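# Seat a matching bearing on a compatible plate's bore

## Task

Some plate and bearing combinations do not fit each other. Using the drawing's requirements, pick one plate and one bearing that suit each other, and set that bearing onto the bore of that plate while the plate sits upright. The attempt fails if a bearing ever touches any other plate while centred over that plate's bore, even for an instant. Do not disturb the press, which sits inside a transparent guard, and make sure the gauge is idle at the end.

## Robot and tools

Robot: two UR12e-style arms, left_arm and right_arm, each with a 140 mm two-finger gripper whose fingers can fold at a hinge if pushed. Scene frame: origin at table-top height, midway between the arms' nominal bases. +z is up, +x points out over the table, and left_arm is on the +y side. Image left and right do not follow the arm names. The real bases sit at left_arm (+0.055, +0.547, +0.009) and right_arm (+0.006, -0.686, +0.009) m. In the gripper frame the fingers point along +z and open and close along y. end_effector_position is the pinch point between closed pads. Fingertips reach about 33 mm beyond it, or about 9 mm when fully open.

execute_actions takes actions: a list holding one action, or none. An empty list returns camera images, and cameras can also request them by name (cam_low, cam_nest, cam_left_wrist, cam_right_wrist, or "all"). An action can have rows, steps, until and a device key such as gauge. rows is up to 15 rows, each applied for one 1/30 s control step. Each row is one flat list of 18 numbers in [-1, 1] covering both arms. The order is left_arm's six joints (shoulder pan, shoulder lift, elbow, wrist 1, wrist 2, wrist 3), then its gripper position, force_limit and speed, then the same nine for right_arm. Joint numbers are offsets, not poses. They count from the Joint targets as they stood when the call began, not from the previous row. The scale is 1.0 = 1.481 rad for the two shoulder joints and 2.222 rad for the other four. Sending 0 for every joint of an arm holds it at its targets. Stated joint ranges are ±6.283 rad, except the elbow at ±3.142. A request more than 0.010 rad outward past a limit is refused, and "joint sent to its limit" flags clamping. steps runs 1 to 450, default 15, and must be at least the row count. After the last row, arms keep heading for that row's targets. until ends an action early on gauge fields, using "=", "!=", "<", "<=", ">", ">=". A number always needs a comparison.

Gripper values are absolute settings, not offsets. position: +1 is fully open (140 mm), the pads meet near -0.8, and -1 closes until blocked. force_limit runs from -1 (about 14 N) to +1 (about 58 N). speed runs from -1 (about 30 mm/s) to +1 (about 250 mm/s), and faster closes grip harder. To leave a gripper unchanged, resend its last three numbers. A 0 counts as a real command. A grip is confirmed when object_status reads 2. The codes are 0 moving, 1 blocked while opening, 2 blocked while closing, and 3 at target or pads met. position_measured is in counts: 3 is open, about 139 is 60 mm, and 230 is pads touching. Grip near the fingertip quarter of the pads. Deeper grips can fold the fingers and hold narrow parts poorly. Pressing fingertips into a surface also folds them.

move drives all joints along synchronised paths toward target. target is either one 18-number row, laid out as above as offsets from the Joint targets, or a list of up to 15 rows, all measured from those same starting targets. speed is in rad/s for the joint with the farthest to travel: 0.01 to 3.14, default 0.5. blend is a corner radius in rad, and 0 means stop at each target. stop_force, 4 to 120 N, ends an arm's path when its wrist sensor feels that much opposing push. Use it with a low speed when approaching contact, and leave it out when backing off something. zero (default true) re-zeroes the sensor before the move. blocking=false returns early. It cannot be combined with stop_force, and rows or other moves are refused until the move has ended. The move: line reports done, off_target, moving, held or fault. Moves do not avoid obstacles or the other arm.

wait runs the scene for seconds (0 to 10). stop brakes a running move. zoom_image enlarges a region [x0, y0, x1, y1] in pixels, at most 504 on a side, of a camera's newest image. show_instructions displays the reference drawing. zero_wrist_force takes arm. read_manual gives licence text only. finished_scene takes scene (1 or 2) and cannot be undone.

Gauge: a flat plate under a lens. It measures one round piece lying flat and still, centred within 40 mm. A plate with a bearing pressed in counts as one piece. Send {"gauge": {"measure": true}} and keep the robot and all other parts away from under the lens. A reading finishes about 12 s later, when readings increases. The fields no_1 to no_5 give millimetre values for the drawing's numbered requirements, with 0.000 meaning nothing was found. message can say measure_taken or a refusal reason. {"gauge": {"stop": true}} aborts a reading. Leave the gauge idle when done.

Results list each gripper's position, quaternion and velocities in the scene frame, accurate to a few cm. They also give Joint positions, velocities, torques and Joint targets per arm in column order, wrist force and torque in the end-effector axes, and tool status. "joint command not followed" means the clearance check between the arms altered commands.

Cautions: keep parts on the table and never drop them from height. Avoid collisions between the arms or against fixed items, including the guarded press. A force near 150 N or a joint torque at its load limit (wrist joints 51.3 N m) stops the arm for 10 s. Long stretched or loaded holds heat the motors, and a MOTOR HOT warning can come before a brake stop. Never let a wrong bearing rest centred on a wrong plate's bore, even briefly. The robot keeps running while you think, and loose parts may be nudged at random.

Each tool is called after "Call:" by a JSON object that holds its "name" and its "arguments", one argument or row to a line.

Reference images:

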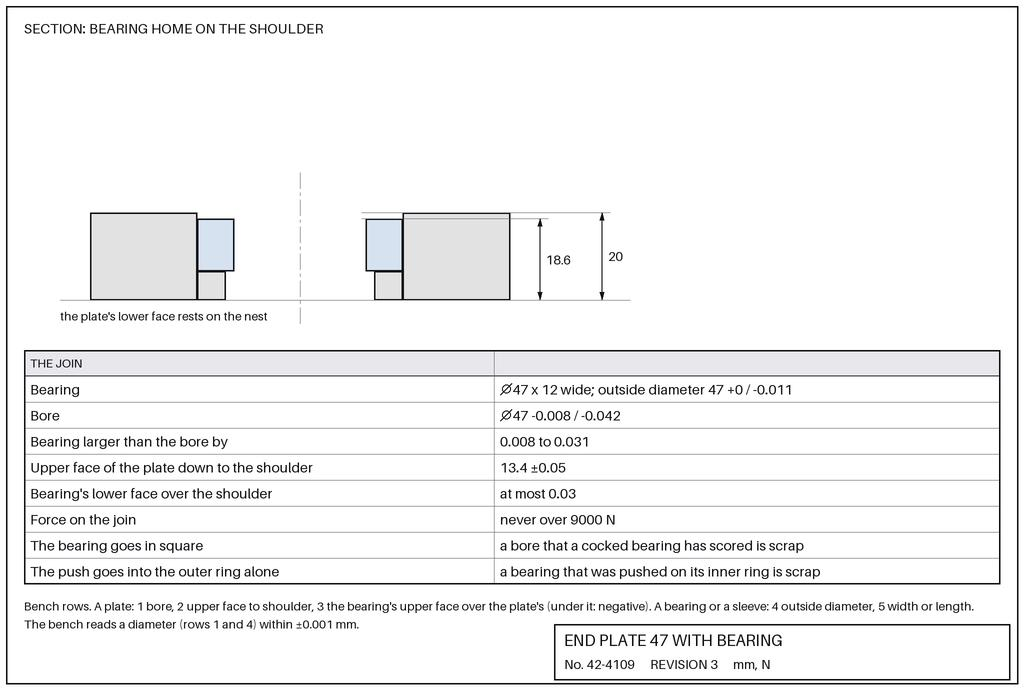

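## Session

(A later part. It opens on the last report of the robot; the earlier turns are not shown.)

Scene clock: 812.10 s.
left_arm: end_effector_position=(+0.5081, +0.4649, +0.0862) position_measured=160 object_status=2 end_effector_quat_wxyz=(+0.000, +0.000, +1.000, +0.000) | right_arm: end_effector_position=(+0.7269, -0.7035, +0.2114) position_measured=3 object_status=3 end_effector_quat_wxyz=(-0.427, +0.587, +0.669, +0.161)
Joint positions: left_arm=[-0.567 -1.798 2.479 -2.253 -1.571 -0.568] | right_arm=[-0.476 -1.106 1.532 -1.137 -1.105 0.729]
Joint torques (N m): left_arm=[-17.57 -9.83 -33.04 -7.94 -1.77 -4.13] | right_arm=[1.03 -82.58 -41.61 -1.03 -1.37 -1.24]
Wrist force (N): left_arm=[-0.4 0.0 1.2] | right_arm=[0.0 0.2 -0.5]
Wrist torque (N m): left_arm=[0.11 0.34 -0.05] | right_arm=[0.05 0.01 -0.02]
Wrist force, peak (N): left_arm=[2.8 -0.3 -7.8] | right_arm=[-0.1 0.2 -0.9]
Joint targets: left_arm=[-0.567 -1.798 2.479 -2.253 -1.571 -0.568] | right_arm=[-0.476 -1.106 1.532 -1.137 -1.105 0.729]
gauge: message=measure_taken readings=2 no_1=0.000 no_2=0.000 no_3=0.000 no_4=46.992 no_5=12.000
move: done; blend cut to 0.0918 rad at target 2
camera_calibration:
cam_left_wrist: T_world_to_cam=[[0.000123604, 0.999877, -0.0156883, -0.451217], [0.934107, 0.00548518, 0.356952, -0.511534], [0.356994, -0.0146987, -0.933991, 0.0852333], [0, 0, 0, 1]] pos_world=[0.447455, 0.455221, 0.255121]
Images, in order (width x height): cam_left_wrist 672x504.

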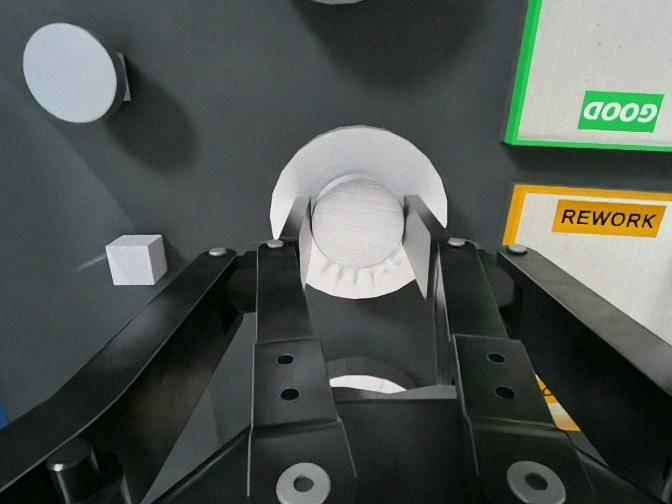

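Call:
{"name": "move", "arguments": {
  "target": [
    [0.0014,0,0,0,0,0,-1,-0.5,-1,0,0,0,0,0,0,1,1,1],
    [0.0014,0.0142,0.0066,-0.0149,0,0,-1,-0.5,-1,0,0,0,0,0,0,1,1,1]
  ],
  "speed": 0.01,
  "stop_force": 4
}}

Call:
{"name": "move", "arguments": {
  "target": [0,0.0018,0.0007,-0.0022,0,0,-1,-0.5,-1,0,0,0,0,0,0,1,1,1],
  "speed": 0.01,
  "stop_force": 5,
  "cameras": ["cam_left_wrist","cam_low"]
}}

Call:
{"name": "zoom_image", "arguments": {
  "camera": "cam_left_wrist",
  "region": [236, 110, 486, 360]
}}

Call:
{"name": "zoom_image", "arguments": {
  "camera": "cam_low",
  "region": [450, 230, 530, 300]
}}

Scene clock: 848.37 s.
left_arm: end_effector_position=(+0.5076, +0.4663, +0.0782) position_measured=160 object_status=2 end_effector_quat_wxyz=(+0.000, -0.001, +1.000, +0.000) | right_arm: end_effector_position=(+0.7269, -0.7035, +0.2114) position_measured=3 object_status=3 end_effector_quat_wxyz=(-0.427, +0.587, +0.669, +0.161)
Joint positions: left_arm=[-0.565 -1.785 2.488 -2.273 -1.571 -0.568] | right_arm=[-0.476 -1.106 1.532 -1.137 -1.105 0.729]
Joint torques (N m): left_arm=[16.85 -35.56 -41.85 -2.21 -2.41 -4.01] | right_arm=[-0.1 -82.12 -41.14 -1.11 -1.05 -1.07]
Wrist force (N): left_arm=[-0.7 -1.3 -3.2] | right_arm=[-0.2 0.2 -0.6]
Wrist torque (N m): left_arm=[0.06 0.28 -0.04] | right_arm=[0.04 0.04 -0.02]
Wrist force, peak (N): left_arm=[-2.5 -0.7 -6.8] | right_arm=[-0.2 0.4 -1.0]
Joint targets: left_arm=[-0.565 -1.785 2.488 -2.273 -1.571 -0.568] | right_arm=[-0.476 -1.106 1.532 -1.137 -1.105 0.729]
gauge: message=measure_taken readings=2 no_1=0.000 no_2=0.000 no_3=0.000 no_4=46.992 no_5=12.000
move: contact (left_arm); path passed 1 of 2 targets; left_arm: the wrist 1 is farthest, 0.013 rad from its target

Scene clock: 850.00 s.
left_arm: end_effector_position=(+0.5078, +0.4661, +0.0771) position_measured=160 object_status=2 end_effector_quat_wxyz=(+0.000, -0.001, +1.000, +0.000) | right_arm: end_effector_position=(+0.7269, -0.7035, +0.2114) position_measured=3 object_status=3 end_effector_quat_wxyz=(-0.427, +0.587, +0.669, +0.161)
Joint positions: left_arm=[-0.565 -1.783 2.489 -2.277 -1.571 -0.568] | right_arm=[-0.476 -1.106 1.532 -1.137 -1.105 0.729]
Joint torques (N m): left_arm=[15.1 -33.28 -39.15 -1.49 -2.39 -3.79] | right_arm=[-0.4 -81.78 -41.8 -1.13 -1.13 -1.32]
Wrist force (N): left_arm=[-1.9 -0.6 -7.3] | right_arm=[-0.1 0.3 -0.4]
Wrist torque (N m): left_arm=[0.18 0.31 -0.04] | right_arm=[0.06 0.03 -0.02]
Wrist force, peak (N): left_arm=[-3.9 0.7 -11.8] | right_arm=[0.0 0.4 -0.8]
Joint targets: left_arm=[-0.565 -1.783 2.489 -2.277 -1.571 -0.568] | right_arm=[-0.476 -1.106 1.532 -1.137 -1.105 0.729]
gauge: message=measure_taken readings=2 no_1=0.000 no_2=0.000 no_3=0.000 no_4=46.992 no_5=12.000
move: contact (left_arm)
camera_calibration:
cam_left_wrist: T_world_to_cam=[[-0.00190321, 0.999883, -0.0151675, -0.451684], [0.934373, 0.00718217, 0.356225, -0.508913], [0.356292, -0.0134941, -0.934277, 0.0766203], [0, 0, 0, 1]] pos_world=[0.447355, 0.456321, 0.246021]
Images, in order (width x height): cam_low 672x504, cam_left_wrist 672x504.

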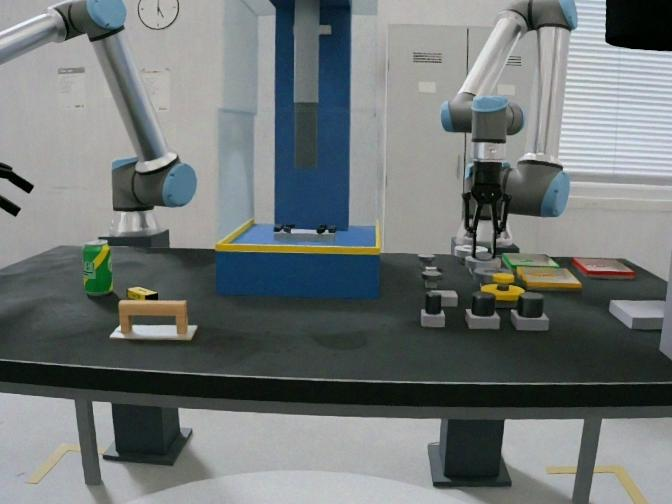

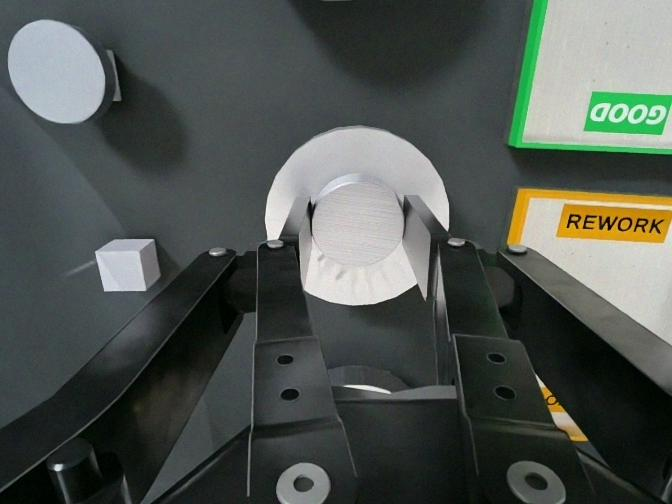

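Scaled by 2.016 from the camera's 672x504 image, which has a finer 960x720 frame.

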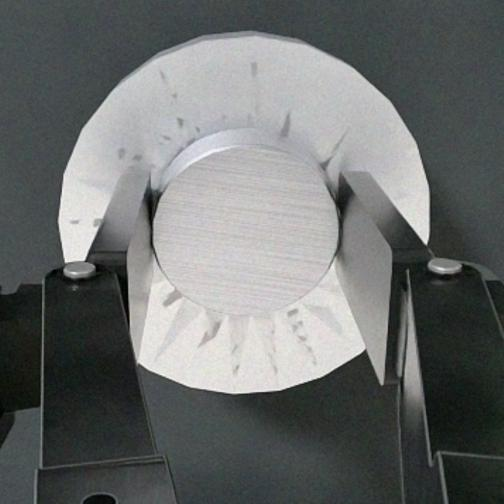

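Scaled by 6.300 from the camera's 672x504 image, which has a finer 960x720 frame.

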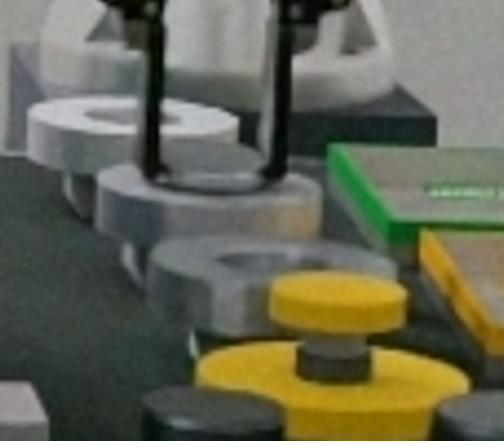

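Call:
{"name": "move", "arguments": {
  "target": [
    [0,-0.0089,-0.002,0.008,0,0,-1,-0.5,-1,0,0,0,0,0,0,1,1,1],
    [0.0017,-0.0071,-0.0027,0.0075,0,0.0011,-1,-0.5,-1,0,0,0,0,0,0,1,1,1]
  ],
  "speed": 0.02
}}

Call:
{"name": "move", "arguments": {
  "target": [0,0.0089,0.002,-0.008,0,0,-1,-0.5,-1,0,0,0,0,0,0,1,1,1],
  "speed": 0.01,
  "stop_force": 6,
  "cameras": ["cam_left_wrist","cam_low"]
}}

Call:
{"name": "zoom_image", "arguments": {
  "camera": "cam_left_wrist",
  "region": [236, 110, 486, 360]
}}

Call:
{"name": "zoom_image", "arguments": {
  "camera": "cam_low",
  "region": [460, 245, 510, 275]
}}

Scene clock: 882.37 s.
left_arm: end_effector_position=(+0.5077, +0.4674, +0.0830) position_measured=160 object_status=2 end_effector_quat_wxyz=(+0.000, -0.001, +1.000, +0.000) | right_arm: end_effector_position=(+0.7269, -0.7035, +0.2114) position_measured=3 object_status=3 end_effector_quat_wxyz=(-0.427, +0.587, +0.669, +0.161)
Joint positions: left_arm=[-0.563 -1.794 2.483 -2.26 -1.571 -0.565] | right_arm=[-0.476 -1.106 1.532 -1.137 -1.105 0.729]
Joint torques (N m): left_arm=[20.21 -10.09 -45.56 -8.19 -1.96 3.59] | right_arm=[-0.8 -81.23 -41.27 -0.91 -1.38 -0.94]
Wrist force (N): left_arm=[-0.4 -0.1 1.6] | right_arm=[0.1 0.0 -0.5]
Wrist torque (N m): left_arm=[0.11 0.33 -0.19] | right_arm=[-0.02 -0.02 -0.02]
Wrist force, peak (N): left_arm=[-2.0 -0.5 -7.4] | right_arm=[-0.1 0.4 -1.0]
Joint targets: left_arm=[-0.563 -1.794 2.483 -2.260 -1.571 -0.565] | right_arm=[-0.476 -1.106 1.532 -1.137 -1.105 0.729]
gauge: message=measure_taken readings=2 no_1=0.000 no_2=0.000 no_3=0.000 no_4=46.992 no_5=12.000
move: done

Scene clock: 884.87 s.
left_arm: end_effector_position=(+0.5090, +0.4666, +0.0770) position_measured=160 object_status=2 end_effector_quat_wxyz=(+0.000, -0.001, +1.000, +0.000) | right_arm: end_effector_position=(+0.7269, -0.7035, +0.2114) position_measured=3 object_status=3 end_effector_quat_wxyz=(-0.427, +0.587, +0.669, +0.161)
Joint positions: left_arm=[-0.563 -1.78 2.488 -2.278 -1.571 -0.565] | right_arm=[-0.476 -1.106 1.532 -1.137 -1.105 0.729]
Joint torques (N m): left_arm=[19.93 -11.4 -31.01 -7.68 -1.89 3.69] | right_arm=[-1.66 -81.91 -42.56 -0.89 -0.93 -1.41]
Wrist force (N): left_arm=[-0.4 -0.9 0.3] | right_arm=[0.0 0.1 -0.3]
Wrist torque (N m): left_arm=[0.12 0.28 -0.18] | right_arm=[0.02 -0.01 -0.01]
Wrist force, peak (N): left_arm=[-0.3 -0.1 1.7] | right_arm=[0.0 0.1 -1.1]
Joint targets: left_arm=[-0.563 -1.780 2.488 -2.278 -1.571 -0.565] | right_arm=[-0.476 -1.106 1.532 -1.137 -1.105 0.729]
gauge: message=measure_taken readings=2 no_1=0.000 no_2=0.000 no_3=0.000 no_4=46.992 no_5=12.000
move: done
camera_calibration:
cam_left_wrist: T_world_to_cam=[[-0.00199673, 0.999882, -0.0152028, -0.452132], [0.934372, 0.00728216, 0.356224, -0.510047], [0.356292, -0.0134938, -0.934277, 0.0761059], [0, 0, 0, 1]] pos_world=[0.448556, 0.45682, 0.245921]
Images, in order (width x height): cam_low 672x504, cam_left_wrist 672x504.

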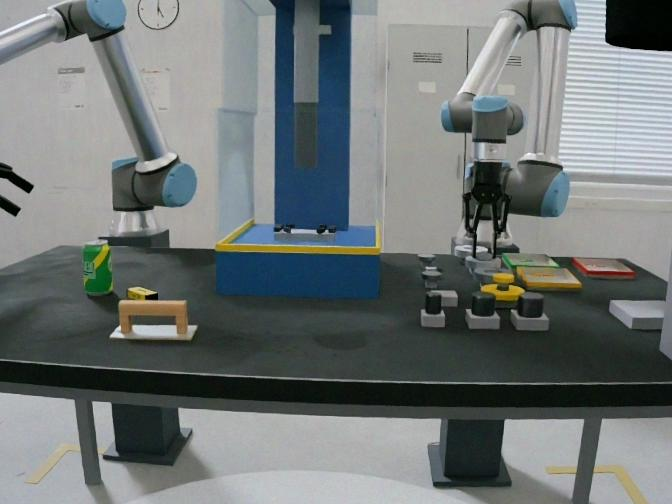

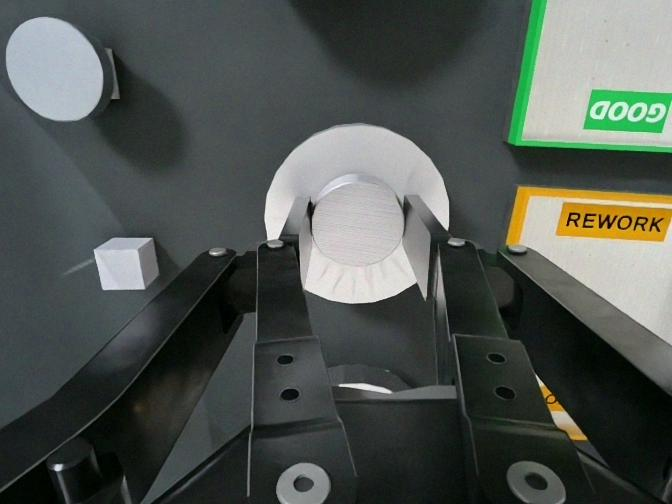

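Scaled by 2.016 from the camera's 672x504 image, which has a finer 960x720 frame.

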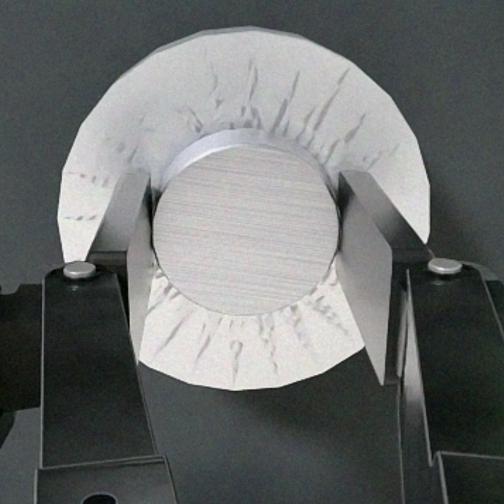

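Scaled by 10.080 from the camera's 672x504 image, which has a finer 960x720 frame.

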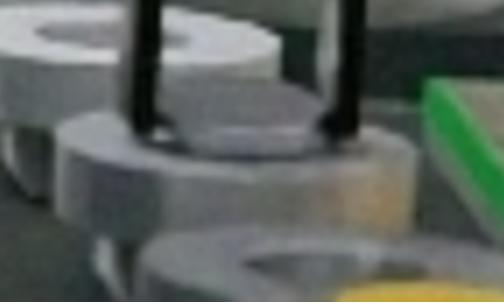

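Call:
{"name": "move", "arguments": {
  "target": [
    [0,-0.0089,-0.002,0.008,0,0,-1,-0.5,-1,0,0,0,0,0,0,1,1,1],
    [0.0034,-0.0053,-0.0034,0.007,0,0.0022,-1,-0.5,-1,0,0,0,0,0,0,1,1,1]
  ],
  "speed": 0.02
}}

Call:
{"name": "move", "arguments": {
  "target": [0,0.0089,0.002,-0.008,0,0,-1,-0.5,-1,0,0,0,0,0,0,1,1,1],
  "speed": 0.01,
  "stop_force": 12,
  "cameras": ["cam_left_wrist"]
}}

Call:
{"name": "zoom_image", "arguments": {
  "camera": "cam_left_wrist",
  "region": [236, 110, 486, 360]
}}

Scene clock: 905.77 s.
left_arm: end_effector_position=(+0.5101, +0.4684, +0.0827) position_measured=160 object_status=2 end_effector_quat_wxyz=(+0.000, -0.001, +1.000, +0.000) | right_arm: end_effector_position=(+0.7269, -0.7035, +0.2114) position_measured=3 object_status=3 end_effector_quat_wxyz=(-0.427, +0.587, +0.669, +0.161)
Joint positions: left_arm=[-0.558 -1.788 2.48 -2.262 -1.571 -0.56] | right_arm=[-0.476 -1.106 1.532 -1.137 -1.105 0.729]
Joint torques (N m): left_arm=[19.31 -11.78 -45.63 -7.96 -1.83 3.85] | right_arm=[-1.78 -82.1 -42.33 -1.21 -1.18 -1.3]
Wrist force (N): left_arm=[-0.2 -0.1 1.5] | right_arm=[0.0 0.2 -0.3]
Wrist torque (N m): left_arm=[0.12 0.28 -0.18] | right_arm=[0.03 0.02 -0.02]
Wrist force, peak (N): left_arm=[-0.5 -0.5 1.7] | right_arm=[-0.2 0.3 -1.0]
Joint targets: left_arm=[-0.558 -1.788 2.480 -2.262 -1.571 -0.560] | right_arm=[-0.476 -1.106 1.532 -1.137 -1.105 0.729]
gauge: message=measure_taken readings=2 no_1=0.000 no_2=0.000 no_3=0.000 no_4=46.992 no_5=12.000
move: done

Scene clock: 908.27 s.
left_arm: end_effector_position=(+0.5114, +0.4676, +0.0767) position_measured=160 object_status=2 end_effector_quat_wxyz=(+0.000, -0.001, +1.000, +0.000) | right_arm: end_effector_position=(+0.7269, -0.7035, +0.2114) position_measured=3 object_status=3 end_effector_quat_wxyz=(-0.427, +0.587, +0.669, +0.161)
Joint positions: left_arm=[-0.558 -1.775 2.485 -2.28 -1.571 -0.56] | right_arm=[-0.476 -1.106 1.532 -1.137 -1.105 0.729]
Joint torques (N m): left_arm=[19.66 -9.93 -27.82 -6.43 -1.78 3.69] | right_arm=[-0.27 -82.78 -41.16 -0.98 -1.01 -1.12]
Wrist force (N): left_arm=[1.1 -1.2 -9.9] | right_arm=[-0.2 0.3 -0.6]
Wrist torque (N m): left_arm=[0.01 0.32 -0.18] | right_arm=[0.06 0.06 -0.01]
Wrist force, peak (N): left_arm=[1.7 -1.1 -11.1] | right_arm=[0.0 0.1 -1.0]
Joint targets: left_arm=[-0.558 -1.775 2.485 -2.280 -1.571 -0.560] | right_arm=[-0.476 -1.106 1.532 -1.137 -1.105 0.729]
gauge: message=measure_taken readings=2 no_1=0.000 no_2=0.000 no_3=0.000 no_4=46.992 no_5=12.000
move: contact (left_arm)
camera_calibration:
cam_left_wrist: T_world_to_cam=[[-0.00218377, 0.999881, -0.0152736, -0.453029], [0.934372, 0.00748213, 0.356221, -0.512281], [0.356293, -0.0134933, -0.934277, 0.0749835], [0, 0, 0, 1]] pos_world=[0.450956, 0.45782, 0.245621]
Images, in order (width x height): cam_left_wrist 672x504.

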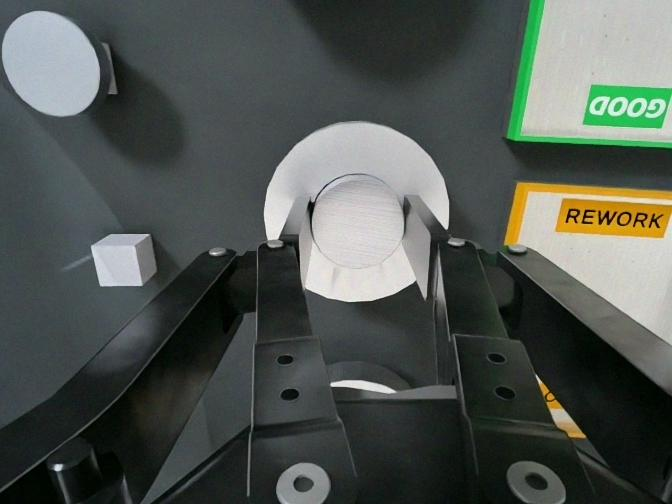

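Scaled by 2.016 from the camera's 672x504 image, which has a finer 960x720 frame.

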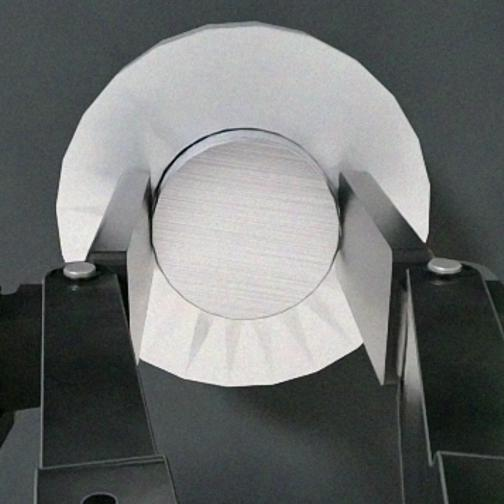

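Call:
{"name": "move", "arguments": {
  "target": [
    [0,-0.0045,-0.001,0.004,0,0,-1,-0.5,-1,0,0,0,0,0,0,1,1,1],
    [-0.0008,-0.0055,-0.0001,0.0038,0,0,-1,-0.5,-1,0,0,0,0,0,0,1,1,1]
  ],
  "speed": 0.02
}}

Call:
{"name": "move", "arguments": {
  "target": [0,0.0045,0.001,-0.004,0,0,-1,-0.5,-1,0,0,0,0,0,0,1,1,1],
  "speed": 0.01,
  "stop_force": 8,
  "cameras": ["cam_left_wrist"]
}}

Call:
{"name": "zoom_image", "arguments": {
  "camera": "cam_left_wrist",
  "region": [286, 150, 426, 290]
}}

Scene clock: 936.43 s.
left_arm: end_effector_position=(+0.5099, +0.4681, +0.0794) position_measured=160 object_status=2 end_effector_quat_wxyz=(+0.000, -0.001, +1.000, +0.000) | right_arm: end_effector_position=(+0.7269, -0.7035, +0.2114) position_measured=3 object_status=3 end_effector_quat_wxyz=(-0.427, +0.587, +0.669, +0.161)
Joint positions: left_arm=[-0.559 -1.783 2.484 -2.272 -1.571 -0.56] | right_arm=[-0.476 -1.106 1.532 -1.137 -1.105 0.729]
Joint torques (N m): left_arm=[-17.71 -38.95 -32.59 -7.78 -2.35 3.72] | right_arm=[-1.51 -82.38 -41.78 -1.27 -1.03 -1.27]
Wrist force (N): left_arm=[-0.4 -0.1 1.5] | right_arm=[0.0 0.3 -0.8]
Wrist torque (N m): left_arm=[0.11 0.32 -0.18] | right_arm=[0.05 0.01 -0.02]
Wrist force, peak (N): left_arm=[1.3 -1.5 -10.2] | right_arm=[-0.1 0.1 -1.1]
Joint targets: left_arm=[-0.559 -1.783 2.484 -2.272 -1.571 -0.560] | right_arm=[-0.476 -1.106 1.532 -1.137 -1.105 0.729]
gauge: message=measure_taken readings=2 no_1=0.000 no_2=0.000 no_3=0.000 no_4=46.992 no_5=12.000
move: done

Scene clock: 937.97 s.
left_arm: end_effector_position=(+0.5104, +0.4677, +0.0764) position_measured=160 object_status=2 end_effector_quat_wxyz=(+0.000, -0.001, +1.000, +0.000) | right_arm: end_effector_position=(+0.7269, -0.7035, +0.2114) position_measured=3 object_status=3 end_effector_quat_wxyz=(-0.427, +0.587, +0.669, +0.161)
Joint positions: left_arm=[-0.559 -1.777 2.486 -2.28 -1.571 -0.56] | right_arm=[-0.476 -1.106 1.532 -1.137 -1.105 0.729]
Joint torques (N m): left_arm=[-16.93 -28.56 -30.92 -2.24 -2.36 3.56] | right_arm=[0.35 -84.64 -41.7 -0.83 -0.83 -1.72]
Wrist force (N): left_arm=[-1.8 0.4 -7.9] | right_arm=[0.0 0.3 -0.6]
Wrist torque (N m): left_arm=[0.05 0.30 -0.13] | right_arm=[0.05 0.00 -0.02]
Wrist force, peak (N): left_arm=[-1.9 0.5 -8.1] | right_arm=[-0.3 0.4 -0.8]
Joint targets: left_arm=[-0.559 -1.777 2.486 -2.280 -1.571 -0.560] | right_arm=[-0.476 -1.106 1.532 -1.137 -1.105 0.729]
gauge: message=measure_taken readings=2 no_1=0.000 no_2=0.000 no_3=0.000 no_4=46.992 no_5=12.000
move: contact (left_arm)
camera_calibration:
cam_left_wrist: T_world_to_cam=[[-0.00091997, 0.999884, -0.0152231, -0.453719], [0.934376, 0.00628331, 0.356234, -0.510695], [0.356288, -0.0138963, -0.934273, 0.0752469], [0, 0, 0, 1]] pos_world=[0.449954, 0.457921, 0.245321]
Images, in order (width x height): cam_left_wrist 672x504.

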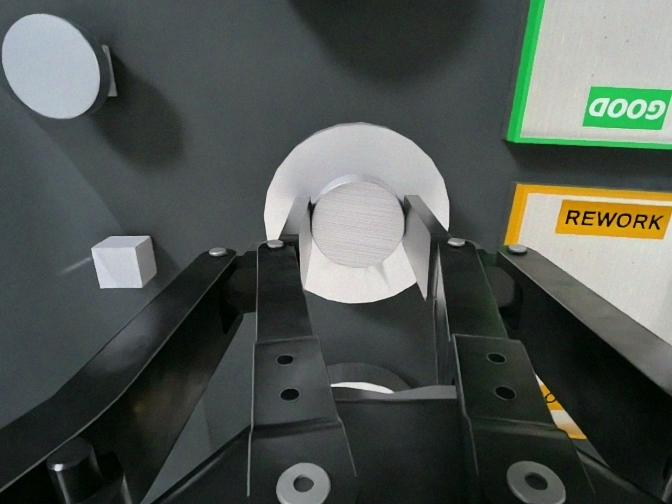

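Scaled by 3.600 from the camera's 672x504 image, which has a finer 960x720 frame.

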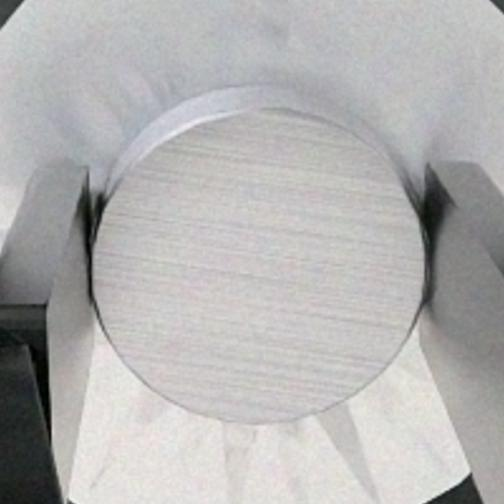

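Call:
{"name": "move", "arguments": {
  "target": [0,0,0,0,0,0,0.175,-0.5,-1,0,0,0,0,0,0,1,1,1],
  "cameras": ["cam_left_wrist"]
}}

Call:
{"name": "zoom_image", "arguments": {
  "camera": "cam_left_wrist",
  "region": [286, 150, 426, 290]
}}

Scene clock: 949.70 s.
left_arm: end_effector_position=(+0.5104, +0.4677, +0.0765) position_measured=107 object_status=0 end_effector_quat_wxyz=(+0.000, -0.001, +1.000, +0.000) | right_arm: end_effector_position=(+0.7269, -0.7035, +0.2114) position_measured=3 object_status=3 end_effector_quat_wxyz=(-0.427, +0.587, +0.669, +0.161)
Joint positions: left_arm=[-0.559 -1.777 2.486 -2.28 -1.571 -0.56] | right_arm=[-0.476 -1.106 1.532 -1.137 -1.105 0.729]
Joint torques (N m): left_arm=[-16.54 -34.37 -39.61 -6.15 -2.26 3.55] | right_arm=[-0.44 -82.62 -41.36 -0.92 -1.04 -1.27]
Wrist force (N): left_arm=[-0.2 0.0 0.7] | right_arm=[0.0 0.1 -0.7]
Wrist torque (N m): left_arm=[0.16 0.25 -0.17] | right_arm=[0.01 0.01 -0.02]
Wrist force, peak (N): left_arm=[-2.0 0.3 -8.1] | right_arm=[0.3 0.4 -0.9]
Joint targets: left_arm=[-0.559 -1.777 2.486 -2.280 -1.571 -0.560] | right_arm=[-0.476 -1.106 1.532 -1.137 -1.105 0.729]
gauge: message=measure_taken readings=2 no_1=0.000 no_2=0.000 no_3=0.000 no_4=46.992 no_5=12.000
move: done
camera_calibration:
cam_left_wrist: T_world_to_cam=[[-0.00091997, 0.999884, -0.0152231, -0.453718], [0.934376, 0.00628331, 0.356234, -0.510731], [0.356288, -0.0138963, -0.934273, 0.0753403], [0, 0, 0, 1]] pos_world=[0.449954, 0.457921, 0.245421]
Images, in order (width x height): cam_left_wrist 672x504.

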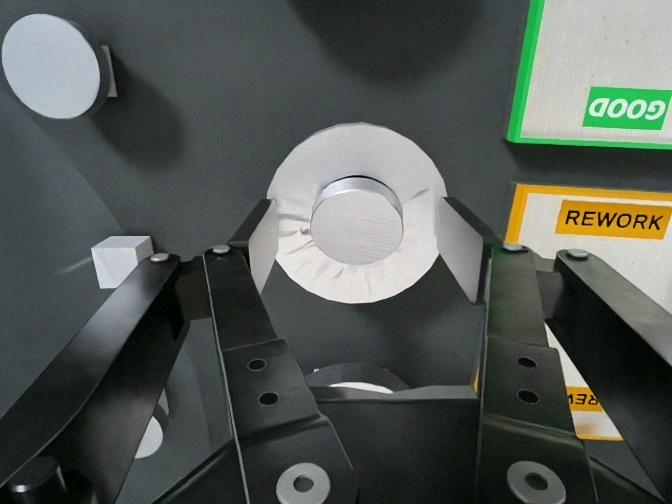

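Scaled by 3.600 from the camera's 672x504 image, which has a finer 960x720 frame.

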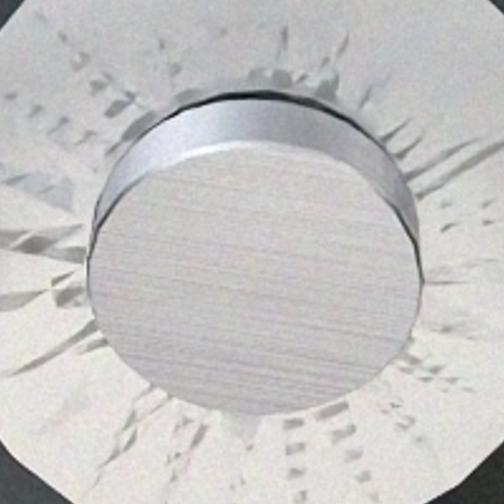

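Call:
{"name": "move", "arguments": {
  "target": [0,0,0,0,0,0,-1,-0.5,-1,0,0,0,0,0,0,1,1,1]
}}

Call:
{"name": "wait", "arguments": {
  "seconds": 0.7
}}

Call:
{"name": "move", "arguments": {
  "target": [
    [0,-0.0149,-0.0035,0.0134,0,0,-1,-0.5,-1,0,0,0,0,0,0,1,1,1],
    [0.0021,-0.0123,-0.0057,0.0139,0,0,-1,-0.5,-1,0,0,0,0,0,0,1,1,1]
  ],
  "speed": 0.03
}}

Call:
{"name": "move", "arguments": {
  "target": [0,0.0149,0.0035,-0.0134,0,0,-1,-0.5,-1,0,0,0,0,0,0,1,1,1],
  "speed": 0.012,
  "stop_force": 12,
  "cameras": ["cam_left_wrist"]
}}

Call:
{"name": "zoom_image", "arguments": {
  "camera": "cam_left_wrist",
  "region": [286, 150, 426, 290]
}}

Scene clock: 982.73 s.
left_arm: end_effector_position=(+0.5104, +0.4677, +0.0765) position_measured=160 object_status=0 end_effector_quat_wxyz=(+0.000, -0.001, +1.000, +0.000) | right_arm: end_effector_position=(+0.7269, -0.7035, +0.2114) position_measured=3 object_status=3 end_effector_quat_wxyz=(-0.427, +0.587, +0.669, +0.161)
Joint positions: left_arm=[-0.559 -1.777 2.486 -2.28 -1.571 -0.56] | right_arm=[-0.476 -1.106 1.532 -1.137 -1.105 0.729]
Joint torques (N m): left_arm=[-13.95 -33.15 -39.18 -6.36 -2.46 3.44] | right_arm=[-0.62 -84.23 -40.93 -1.19 -0.9 -1.5]
Wrist force (N): left_arm=[0.3 -0.6 -1.1] | right_arm=[0.0 0.3 -0.8]
Wrist torque (N m): left_arm=[0.14 0.32 -0.17] | right_arm=[0.05 0.00 -0.01]
Wrist force, peak (N): left_arm=[0.3 -0.7 -1.5] | right_arm=[-0.2 0.4 -1.0]
Joint targets: left_arm=[-0.559 -1.777 2.486 -2.280 -1.571 -0.560] | right_arm=[-0.476 -1.106 1.532 -1.137 -1.105 0.729]
gauge: message=measure_taken readings=2 no_1=0.000 no_2=0.000 no_3=0.000 no_4=46.992 no_5=12.000
move: done

Scene clock: 983.43 s.
left_arm: end_effector_position=(+0.5104, +0.4677, +0.0765) position_measured=160 object_status=2 end_effector_quat_wxyz=(+0.000, -0.001, +1.000, +0.000) | right_arm: end_effector_position=(+0.7269, -0.7035, +0.2114) position_measured=3 object_status=3 end_effector_quat_wxyz=(-0.427, +0.587, +0.669, +0.161)
Joint positions: left_arm=[-0.559 -1.777 2.486 -2.28 -1.571 -0.56] | right_arm=[-0.476 -1.106 1.532 -1.137 -1.105 0.729]
Joint torques (N m): left_arm=[-13.86 -32.04 -39.12 -6.39 -2.52 3.39] | right_arm=[-0.61 -83.54 -41.47 -0.91 -1.1 -1.11]
Wrist force (N): left_arm=[0.3 -0.5 -1.3] | right_arm=[0.2 -0.1 -0.7]
Wrist torque (N m): left_arm=[0.18 0.33 -0.17] | right_arm=[-0.03 -0.04 -0.02]
Wrist force, peak (N): left_arm=[0.3 -0.7 -1.4] | right_arm=[0.0 0.0 -0.9]
Joint targets: left_arm=[-0.559 -1.777 2.486 -2.280 -1.571 -0.560] | right_arm=[-0.476 -1.106 1.532 -1.137 -1.105 0.729]
Tool commands: left_gripper/position=-1.0 left_gripper/force_limit=-0.5 left_gripper/speed=-1.0 right_gripper/position=+1.0 right_gripper/force_limit=+1.0 right_gripper/speed=+1.0
gauge: message=measure_taken readings=2 no_1=0.000 no_2=0.000 no_3=0.000 no_4=46.992 no_5=12.000
wait: 0.70 s

Scene clock: 985.07 s.
left_arm: end_effector_position=(+0.5109, +0.4689, +0.0876) position_measured=160 object_status=2 end_effector_quat_wxyz=(+0.000, -0.002, +1.000, +0.000) | right_arm: end_effector_position=(+0.7269, -0.7035, +0.2114) position_measured=3 object_status=3 end_effector_quat_wxyz=(-0.427, +0.587, +0.669, +0.161)
Joint positions: left_arm=[-0.556 -1.795 2.474 -2.249 -1.571 -0.56] | right_arm=[-0.476 -1.106 1.532 -1.137 -1.105 0.729]
Joint torques (N m): left_arm=[18.53 -12.18 -45.75 -2.79 -2.38 3.48] | right_arm=[-1.4 -82.57 -39.96 -1.14 -0.95 -1]
Wrist force (N): left_arm=[-0.3 -0.2 1.7] | right_arm=[0.1 0.3 -0.9]
Wrist torque (N m): left_arm=[0.09 0.31 -0.19] | right_arm=[0.05 -0.01 -0.01]
Wrist force, peak (N): left_arm=[-0.3 -0.1 3.3] | right_arm=[0.1 0.5 -1.0]
Joint targets: left_arm=[-0.556 -1.795 2.474 -2.249 -1.571 -0.560] | right_arm=[-0.476 -1.106 1.532 -1.137 -1.105 0.729]
gauge: message=measure_taken readings=2 no_1=0.000 no_2=0.000 no_3=0.000 no_4=46.992 no_5=12.000
move: done

Scene clock: 988.30 s.
left_arm: end_effector_position=(+0.5129, +0.4677, +0.0774) position_measured=160 object_status=2 end_effector_quat_wxyz=(+0.000, -0.002, +1.000, +0.000) | right_arm: end_effector_position=(+0.7269, -0.7035, +0.2114) position_measured=3 object_status=3 end_effector_quat_wxyz=(-0.427, +0.587, +0.669, +0.161)
Joint positions: left_arm=[-0.556 -1.773 2.482 -2.279 -1.571 -0.56] | right_arm=[-0.476 -1.106 1.532 -1.137 -1.105 0.729]
Joint torques (N m): left_arm=[18.15 -11.98 -32.46 -8.26 -2.54 3.39] | right_arm=[-1.03 -85.02 -40.98 -0.99 -0.81 -1.12]
Wrist force (N): left_arm=[0.2 0.1 1.0] | right_arm=[-0.1 0.2 -0.7]
Wrist torque (N m): left_arm=[0.15 0.33 -0.18] | right_arm=[0.04 0.02 -0.02]
Wrist force, peak (N): left_arm=[-0.2 -0.1 1.7] | right_arm=[0.0 0.4 -0.9]
Joint targets: left_arm=[-0.556 -1.773 2.482 -2.279 -1.571 -0.560] | right_arm=[-0.476 -1.106 1.532 -1.137 -1.105 0.729]
gauge: message=measure_taken readings=2 no_1=0.000 no_2=0.000 no_3=0.000 no_4=46.992 no_5=12.000
move: done
camera_calibration:
cam_left_wrist: T_world_to_cam=[[-0.00402139, 0.999876, -0.0152205, -0.452093], [0.934363, 0.00918018, 0.356204, -0.514703], [0.356299, -0.0127891, -0.934284, 0.0747773], [0, 0, 0, 1]] pos_world=[0.452458, 0.457719, 0.246321]
Images, in order (width x height): cam_left_wrist 672x504.

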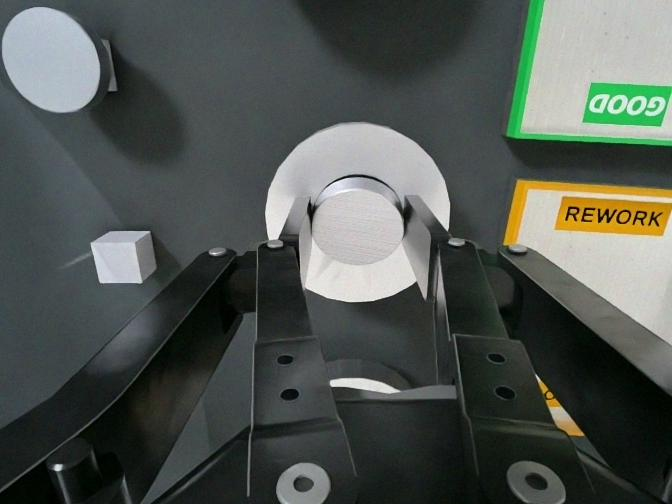

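Scaled by 3.600 from the camera's 672x504 image, which has a finer 960x720 frame.

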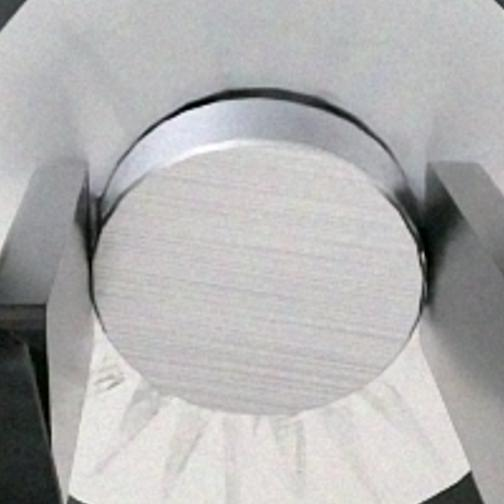

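Call:
{"name": "move", "arguments": {
  "target": [
    [0,-0.0149,-0.0035,0.0134,0,0,-1,-0.5,-1,0,0,0,0,0,0,1,1,1],
    [0.0029,-0.0113,-0.0066,0.0141,0,0,-1,-0.5,-1,0,0,0,0,0,0,1,1,1]
  ],
  "speed": 0.03
}}

Call:
{"name": "move", "arguments": {
  "target": [0,0.018,0.0042,-0.0161,0,0,-1,-0.5,-1,0,0,0,0,0,0,1,1,1],
  "speed": 0.012,
  "stop_force": 12,
  "cameras": ["cam_left_wrist"]
}}

Call:
{"name": "zoom_image", "arguments": {
  "camera": "cam_left_wrist",
  "region": [286, 150, 426, 290]
}}

Scene clock: 1010.10 s.
left_arm: end_effector_position=(+0.5144, +0.4689, +0.0891) position_measured=160 object_status=2 end_effector_quat_wxyz=(+0.000, -0.004, +1.000, +0.000) | right_arm: end_effector_position=(+0.7269, -0.7035, +0.2114) position_measured=3 object_status=3 end_effector_quat_wxyz=(-0.427, +0.587, +0.669, +0.161)
Joint positions: left_arm=[-0.552 -1.79 2.467 -2.248 -1.571 -0.56] | right_arm=[-0.476 -1.106 1.532 -1.137 -1.105 0.729]
Joint torques (N m): left_arm=[18.97 -11.91 -45.68 -3.02 -2.48 3.13] | right_arm=[-0.89 -83.03 -41.17 -1.11 -0.9 -1.52]
Wrist force (N): left_arm=[-0.4 -0.2 1.5] | right_arm=[0.1 0.1 -0.6]
Wrist torque (N m): left_arm=[0.08 0.33 -0.18] | right_arm=[0.01 -0.02 -0.02]
Wrist force, peak (N): left_arm=[-0.2 0.0 2.0] | right_arm=[0.2 0.2 -1.0]
Joint targets: left_arm=[-0.551 -1.790 2.467 -2.248 -1.571 -0.560] | right_arm=[-0.476 -1.106 1.532 -1.137 -1.105 0.729]
gauge: message=measure_taken readings=2 no_1=0.000 no_2=0.000 no_3=0.000 no_4=46.992 no_5=12.000
move: done

Scene clock: 1013.83 s.
left_arm: end_effector_position=(+0.5168, +0.4675, +0.0766) position_measured=160 object_status=2 end_effector_quat_wxyz=(+0.000, -0.004, +1.000, +0.000) | right_arm: end_effector_position=(+0.7269, -0.7035, +0.2114) position_measured=3 object_status=3 end_effector_quat_wxyz=(-0.427, +0.587, +0.669, +0.161)
Joint positions: left_arm=[-0.551 -1.763 2.476 -2.284 -1.571 -0.56] | right_arm=[-0.476 -1.106 1.532 -1.137 -1.105 0.729]
Joint torques (N m): left_arm=[18.59 -11.99 -31.37 -8.08 -2.54 3.13] | right_arm=[-0.84 -83.16 -41.82 -0.84 -0.93 -1.18]
Wrist force (N): left_arm=[0.7 0.6 -1.1] | right_arm=[-0.1 0.2 -0.5]
Wrist torque (N m): left_arm=[0.22 0.28 -0.17] | right_arm=[0.02 0.04 -0.01]
Wrist force, peak (N): left_arm=[-0.3 -0.1 1.8] | right_arm=[-0.3 0.1 -1.0]
Joint targets: left_arm=[-0.551 -1.763 2.476 -2.284 -1.571 -0.560] | right_arm=[-0.476 -1.106 1.532 -1.137 -1.105 0.729]
gauge: message=measure_taken readings=2 no_1=0.000 no_2=0.000 no_3=0.000 no_4=46.992 no_5=12.000
move: done
camera_calibration:
cam_left_wrist: T_world_to_cam=[[-0.0083308, 0.999851, -0.015138, -0.449628], [0.934375, 0.0131759, 0.356047, -0.519949], [0.356194, -0.0111784, -0.934345, 0.0719234], [0, 0, 0, 1]] pos_world=[0.456463, 0.457215, 0.245521]
Images, in order (width x height): cam_left_wrist 672x504.

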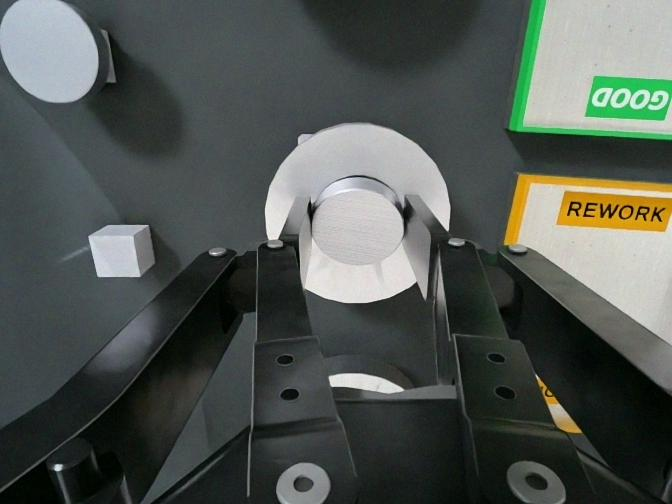

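Scaled by 3.600 from the camera's 672x504 image, which has a finer 960x720 frame.

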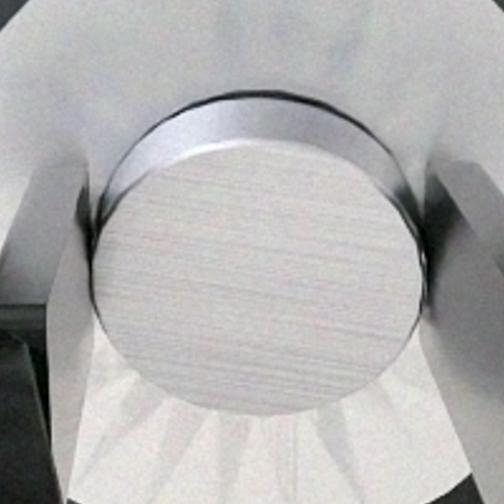

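Call:
{"name": "move", "arguments": {
  "target": [0,-0.106,-0.0702,0.1368,0,0,-1,-0.5,-1,0,0,0,0,0,0,1,1,1],
  "speed": 0.1,
  "cameras": ["cam_left_wrist"]
}}

Scene clock: 1047.97 s.
left_arm: end_effector_position=(+0.5207, +0.4651, +0.2032) position_measured=160 object_status=2 end_effector_quat_wxyz=(+0.004, -0.004, +1.000, -0.002) | right_arm: end_effector_position=(+0.7269, -0.7035, +0.2114) position_measured=3 object_status=3 end_effector_quat_wxyz=(-0.427, +0.587, +0.669, +0.161)
Joint positions: left_arm=[-0.551 -1.92 2.32 -1.98 -1.571 -0.56] | right_arm=[-0.476 -1.106 1.532 -1.137 -1.105 0.729]
Joint torques (N m): left_arm=[-8.83 -33.87 -52.01 -2.86 -2.47 2.55] | right_arm=[-0.34 -82.54 -40.68 -1.07 -0.96 -1.52]
Wrist force (N): left_arm=[-0.2 0.1 1.4] | right_arm=[0.0 0.2 -0.7]
Wrist torque (N m): left_arm=[0.16 0.31 -0.18] | right_arm=[0.03 0.00 -0.02]
Wrist force, peak (N): left_arm=[-0.3 0.5 2.6] | right_arm=[0.2 0.3 -1.1]
Joint targets: left_arm=[-0.551 -1.920 2.320 -1.980 -1.571 -0.560] | right_arm=[-0.476 -1.106 1.532 -1.137 -1.105 0.729]
gauge: message=measure_taken readings=2 no_1=0.000 no_2=0.000 no_3=0.000 no_4=46.992 no_5=12.000
move: done
camera_calibration:
cam_left_wrist: T_world_to_cam=[[-0.00821175, 0.999768, -0.0199183, -0.44432], [0.931604, 0.0148873, 0.363171, -0.569469], [0.363383, -0.0155737, -0.93151, 0.186532], [0, 0, 0, 1]] pos_world=[0.459088, 0.4556, 0.371721]
Images, in order (width x height): cam_left_wrist 672x504.

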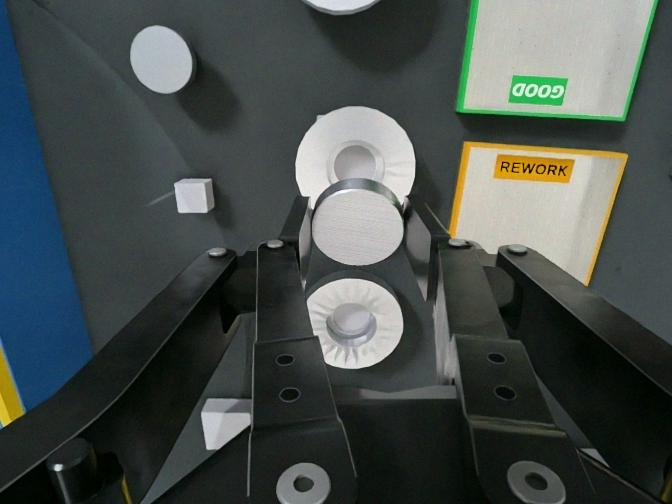

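Call:
{"name": "move", "arguments": {
  "target": [
    [0.2511,0.3423,-0.1073,-0.1167,0,0.1715,-1,-0.5,-1,0,0,0,0,0,0,1,1,1]
  ],
  "speed": 0.5
}}

Call:
{"name": "move", "arguments": {
  "target": [0,0.0548,0.0209,-0.0574,0,0,-1,-0.5,-1,0,0,0,0,0,0,1,1,1],
  "speed": 0.05,
  "stop_force": 20,
  "cameras": ["cam_left_wrist"]
}}

Scene clock: 1061.63 s.
left_arm: end_effector_position=(+0.7398, +0.5996, +0.0999) position_measured=160 object_status=2 end_effector_quat_wxyz=(+0.000, +0.000, +1.000, +0.000) | right_arm: end_effector_position=(+0.7269, -0.7035, +0.2114) position_measured=3 object_status=3 end_effector_quat_wxyz=(-0.427, +0.587, +0.669, +0.161)
Joint positions: left_arm=[-0.18 -1.413 2.082 -2.239 -1.571 -0.179] | right_arm=[-0.476 -1.106 1.532 -1.137 -1.105 0.729]
Joint torques (N m): left_arm=[20 -49.39 -45.87 -8.24 -2.52 3.62] | right_arm=[0.2 -84.16 -41.07 -0.87 -0.62 -1.3]
Wrist force (N): left_arm=[0.3 -0.9 2.3] | right_arm=[0.0 0.0 -0.8]
Wrist torque (N m): left_arm=[-0.10 0.24 -0.12] | right_arm=[-0.02 0.02 -0.02]
Wrist force, peak (N): left_arm=[-1.9 1.0 3.8] | right_arm=[-0.2 0.2 -1.1]
Joint targets: left_arm=[-0.179 -1.413 2.082 -2.239 -1.571 -0.179] | right_arm=[-0.476 -1.106 1.532 -1.137 -1.105 0.729]
gauge: message=measure_taken readings=2 no_1=0.000 no_2=0.000 no_3=0.000 no_4=46.992 no_5=12.000
move: done

Scene clock: 1065.13 s.
left_arm: end_effector_position=(+0.7399, +0.5997, +0.0358) position_measured=160 object_status=2 end_effector_quat_wxyz=(+0.000, +0.000, +1.000, +0.000) | right_arm: end_effector_position=(+0.7269, -0.7035, +0.2114) position_measured=3 object_status=3 end_effector_quat_wxyz=(-0.427, +0.587, +0.669, +0.161)
Joint positions: left_arm=[-0.179 -1.332 2.128 -2.366 -1.571 -0.179] | right_arm=[-0.476 -1.106 1.532 -1.137 -1.105 0.729]
Joint torques (N m): left_arm=[16.37 -45.49 -25.11 -6.92 -2.48 3.56] | right_arm=[-0.99 -83.27 -40.42 -1.23 -0.86 -1.47]
Wrist force (N): left_arm=[-0.8 1.4 -6.1] | right_arm=[-0.3 0.2 -0.6]
Wrist torque (N m): left_arm=[0.22 0.19 -0.11] | right_arm=[0.03 0.08 -0.02]
Wrist force, peak (N): left_arm=[-1.0 1.5 -6.3] | right_arm=[0.0 0.2 -1.0]
Joint targets: left_arm=[-0.179 -1.332 2.128 -2.366 -1.571 -0.179] | right_arm=[-0.476 -1.106 1.532 -1.137 -1.105 0.729]
gauge: message=measure_taken readings=2 no_1=0.000 no_2=0.000 no_3=0.000 no_4=46.992 no_5=12.000
move: done
camera_calibration:
cam_left_wrist: T_world_to_cam=[[0.000744023, 0.999885, -0.0151252, -0.587364], [0.934603, 0.00468463, 0.355662, -0.710592], [0.355692, -0.0144007, -0.934492, -0.0418677], [0, 0, 0, 1]] pos_world=[0.67945, 0.590023, 0.204722]
Images, in order (width x height): cam_left_wrist 672x504.

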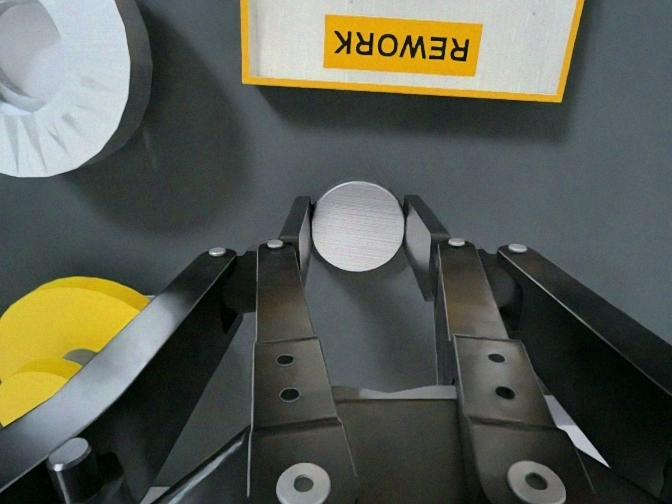

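Call:
{"name": "move", "arguments": {
  "target": [
    [0,0,0,0,0,0,0.25,-1,-1,0,0,0,0,0,0,1,1,1],
    [0,0,0,0,0,-0.707,0.25,-1,-1,0,0,0,0,0,0,1,1,1],
    [0,0,0,0,0,-0.707,-1,-1,-1,0,0,0,0,0,0,1,1,1]
  ],
  "speed": 0.8
}}

Call:
{"name": "wait", "arguments": {
  "seconds": 0.7
}}

Scene clock: 1085.47 s.
left_arm: end_effector_position=(+0.7399, +0.5997, +0.0358) position_measured=160 object_status=2 end_effector_quat_wxyz=(+0.000, +0.707, -0.707, +0.000) | right_arm: end_effector_position=(+0.7269, -0.7035, +0.2114) position_measured=3 object_status=3 end_effector_quat_wxyz=(-0.427, +0.587, +0.669, +0.161)
Joint positions: left_arm=[-0.179 -1.332 2.128 -2.366 -1.571 -1.75] | right_arm=[-0.476 -1.106 1.532 -1.137 -1.105 0.729]
Joint torques (N m): left_arm=[-10.79 -71.97 -39.65 -4.37 -2.68 -4.39] | right_arm=[-0.68 -83.32 -40.32 -1.01 -0.72 -1.43]
Wrist force (N): left_arm=[0.0 1.1 -5.2] | right_arm=[0.0 0.0 -0.7]
Wrist torque (N m): left_arm=[0.09 0.20 0.06] | right_arm=[-0.01 0.02 -0.02]
Wrist force, peak (N): left_arm=[-0.8 1.4 -6.5] | right_arm=[0.0 0.6 -1.0]
Joint targets: left_arm=[-0.179 -1.332 2.128 -2.366 -1.571 -1.750] | right_arm=[-0.476 -1.106 1.532 -1.137 -1.105 0.729]
gauge: message=measure_taken readings=2 no_1=0.000 no_2=0.000 no_3=0.000 no_4=46.992 no_5=12.000
move: done

Scene clock: 1086.17 s.
left_arm: end_effector_position=(+0.7399, +0.5997, +0.0358) position_measured=160 object_status=2 end_effector_quat_wxyz=(+0.000, +0.707, -0.707, +0.000) | right_arm: end_effector_position=(+0.7269, -0.7035, +0.2114) position_measured=3 object_status=3 end_effector_quat_wxyz=(-0.427, +0.587, +0.669, +0.161)
Joint positions: left_arm=[-0.179 -1.332 2.128 -2.366 -1.571 -1.75] | right_arm=[-0.476 -1.106 1.532 -1.137 -1.105 0.729]
Joint torques (N m): left_arm=[-10.72 -69.79 -37.28 -4.45 -2.54 -4.05] | right_arm=[-0.51 -82.98 -39.87 -1.24 -0.6 -1.42]
Wrist force (N): left_arm=[-0.1 1.0 -5.3] | right_arm=[0.0 0.0 -0.7]
Wrist torque (N m): left_arm=[0.07 0.22 0.06] | right_arm=[-0.03 0.02 -0.02]
Wrist force, peak (N): left_arm=[-0.2 0.9 -5.4] | right_arm=[-0.1 0.2 -1.0]
Joint targets: left_arm=[-0.179 -1.332 2.128 -2.366 -1.571 -1.750] | right_arm=[-0.476 -1.106 1.532 -1.137 -1.105 0.729]
Tool commands: left_gripper/position=-1.0 left_gripper/force_limit=-1.0 left_gripper/speed=-1.0 right_gripper/position=+1.0 right_gripper/force_limit=+1.0 right_gripper/speed=+1.0
gauge: message=measure_taken readings=2 no_1=0.000 no_2=0.000 no_3=0.000 no_4=46.992 no_5=12.000
wait: 0.70 s

Call:
{"name": "move", "arguments": {
  "target": [
    [0,0,0,0,0,0,0.25,-1,-0.6,0,0,0,0,0,0,1,1,1],
    [0,-0.0548,-0.0209,0.0574,0,0,0.25,-1,-0.6,0,0,0,0,0,0,1,1,1],
    [-0.2575,-0.4063,0.092,0.1784,0,-0.1715,0.6,-1,-0.6,0,0,0,0,0,0,1,1,1],
    [-0.2575,-0.2711,0.1711,0.0093,0,-0.1715,0.6,-1,-0.6,0,0,0,0,0,0,1,1,1]
  ],
  "speed": [0.5,0.2,0.7,0.15],
  "blend": [0,0.05,0,0],
  "cameras": ["cam_left_wrist"]
}}

Scene clock: 1116.43 s.
left_arm: end_effector_position=(+0.5110, +0.4662, +0.0539) position_measured=53 object_status=3 end_effector_quat_wxyz=(+0.000, +0.707, -0.707, +0.000) | right_arm: end_effector_position=(+0.7269, -0.7035, +0.2114) position_measured=3 object_status=3 end_effector_quat_wxyz=(-0.427, +0.587, +0.669, +0.161)
Joint positions: left_arm=[-0.561 -1.734 2.508 -2.346 -1.571 -2.131] | right_arm=[-0.476 -1.106 1.532 -1.137 -1.105 0.729]
Joint torques (N m): left_arm=[-15.25 -13.74 -30.2 -8.05 -2.45 -4.27] | right_arm=[0.45 -83.35 -40.46 -1.45 -0.64 -1.16]
Wrist force (N): left_arm=[-0.8 0.1 0.7] | right_arm=[-0.2 0.1 -0.8]
Wrist torque (N m): left_arm=[0.21 0.39 -0.10] | right_arm=[0.01 0.05 -0.02]
Wrist force, peak (N): left_arm=[-0.4 1.0 -5.6] | right_arm=[0.1 0.1 -1.2]
Joint targets: left_arm=[-0.561 -1.734 2.508 -2.346 -1.571 -2.131] | right_arm=[-0.476 -1.106 1.532 -1.137 -1.105 0.729]
gauge: message=measure_taken readings=2 no_1=0.000 no_2=0.000 no_3=0.000 no_4=46.992 no_5=12.000
move: done
camera_calibration:
cam_left_wrist: T_world_to_cam=[[-0.999877, 0.000965564, -0.0156856, 0.523718], [-0.00468636, 0.934379, 0.35625, -0.456066], [0.0150002, 0.35628, -0.934259, 0.0558018], [0, 0, 0, 1]] pos_world=[0.520679, 0.405752, 0.222822]
Images, in order (width x height): cam_left_wrist 672x504.

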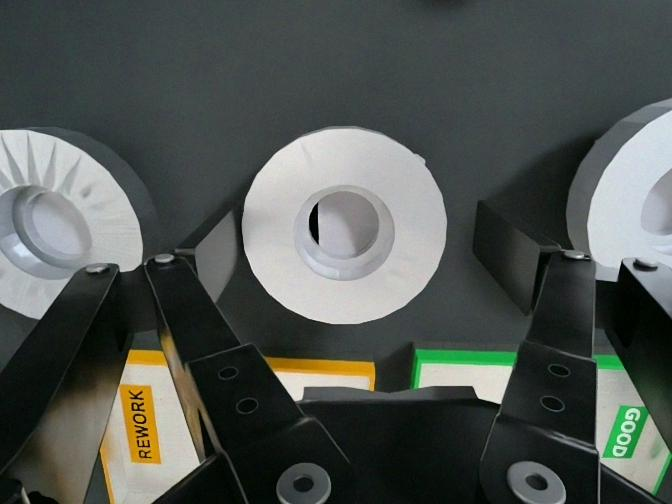

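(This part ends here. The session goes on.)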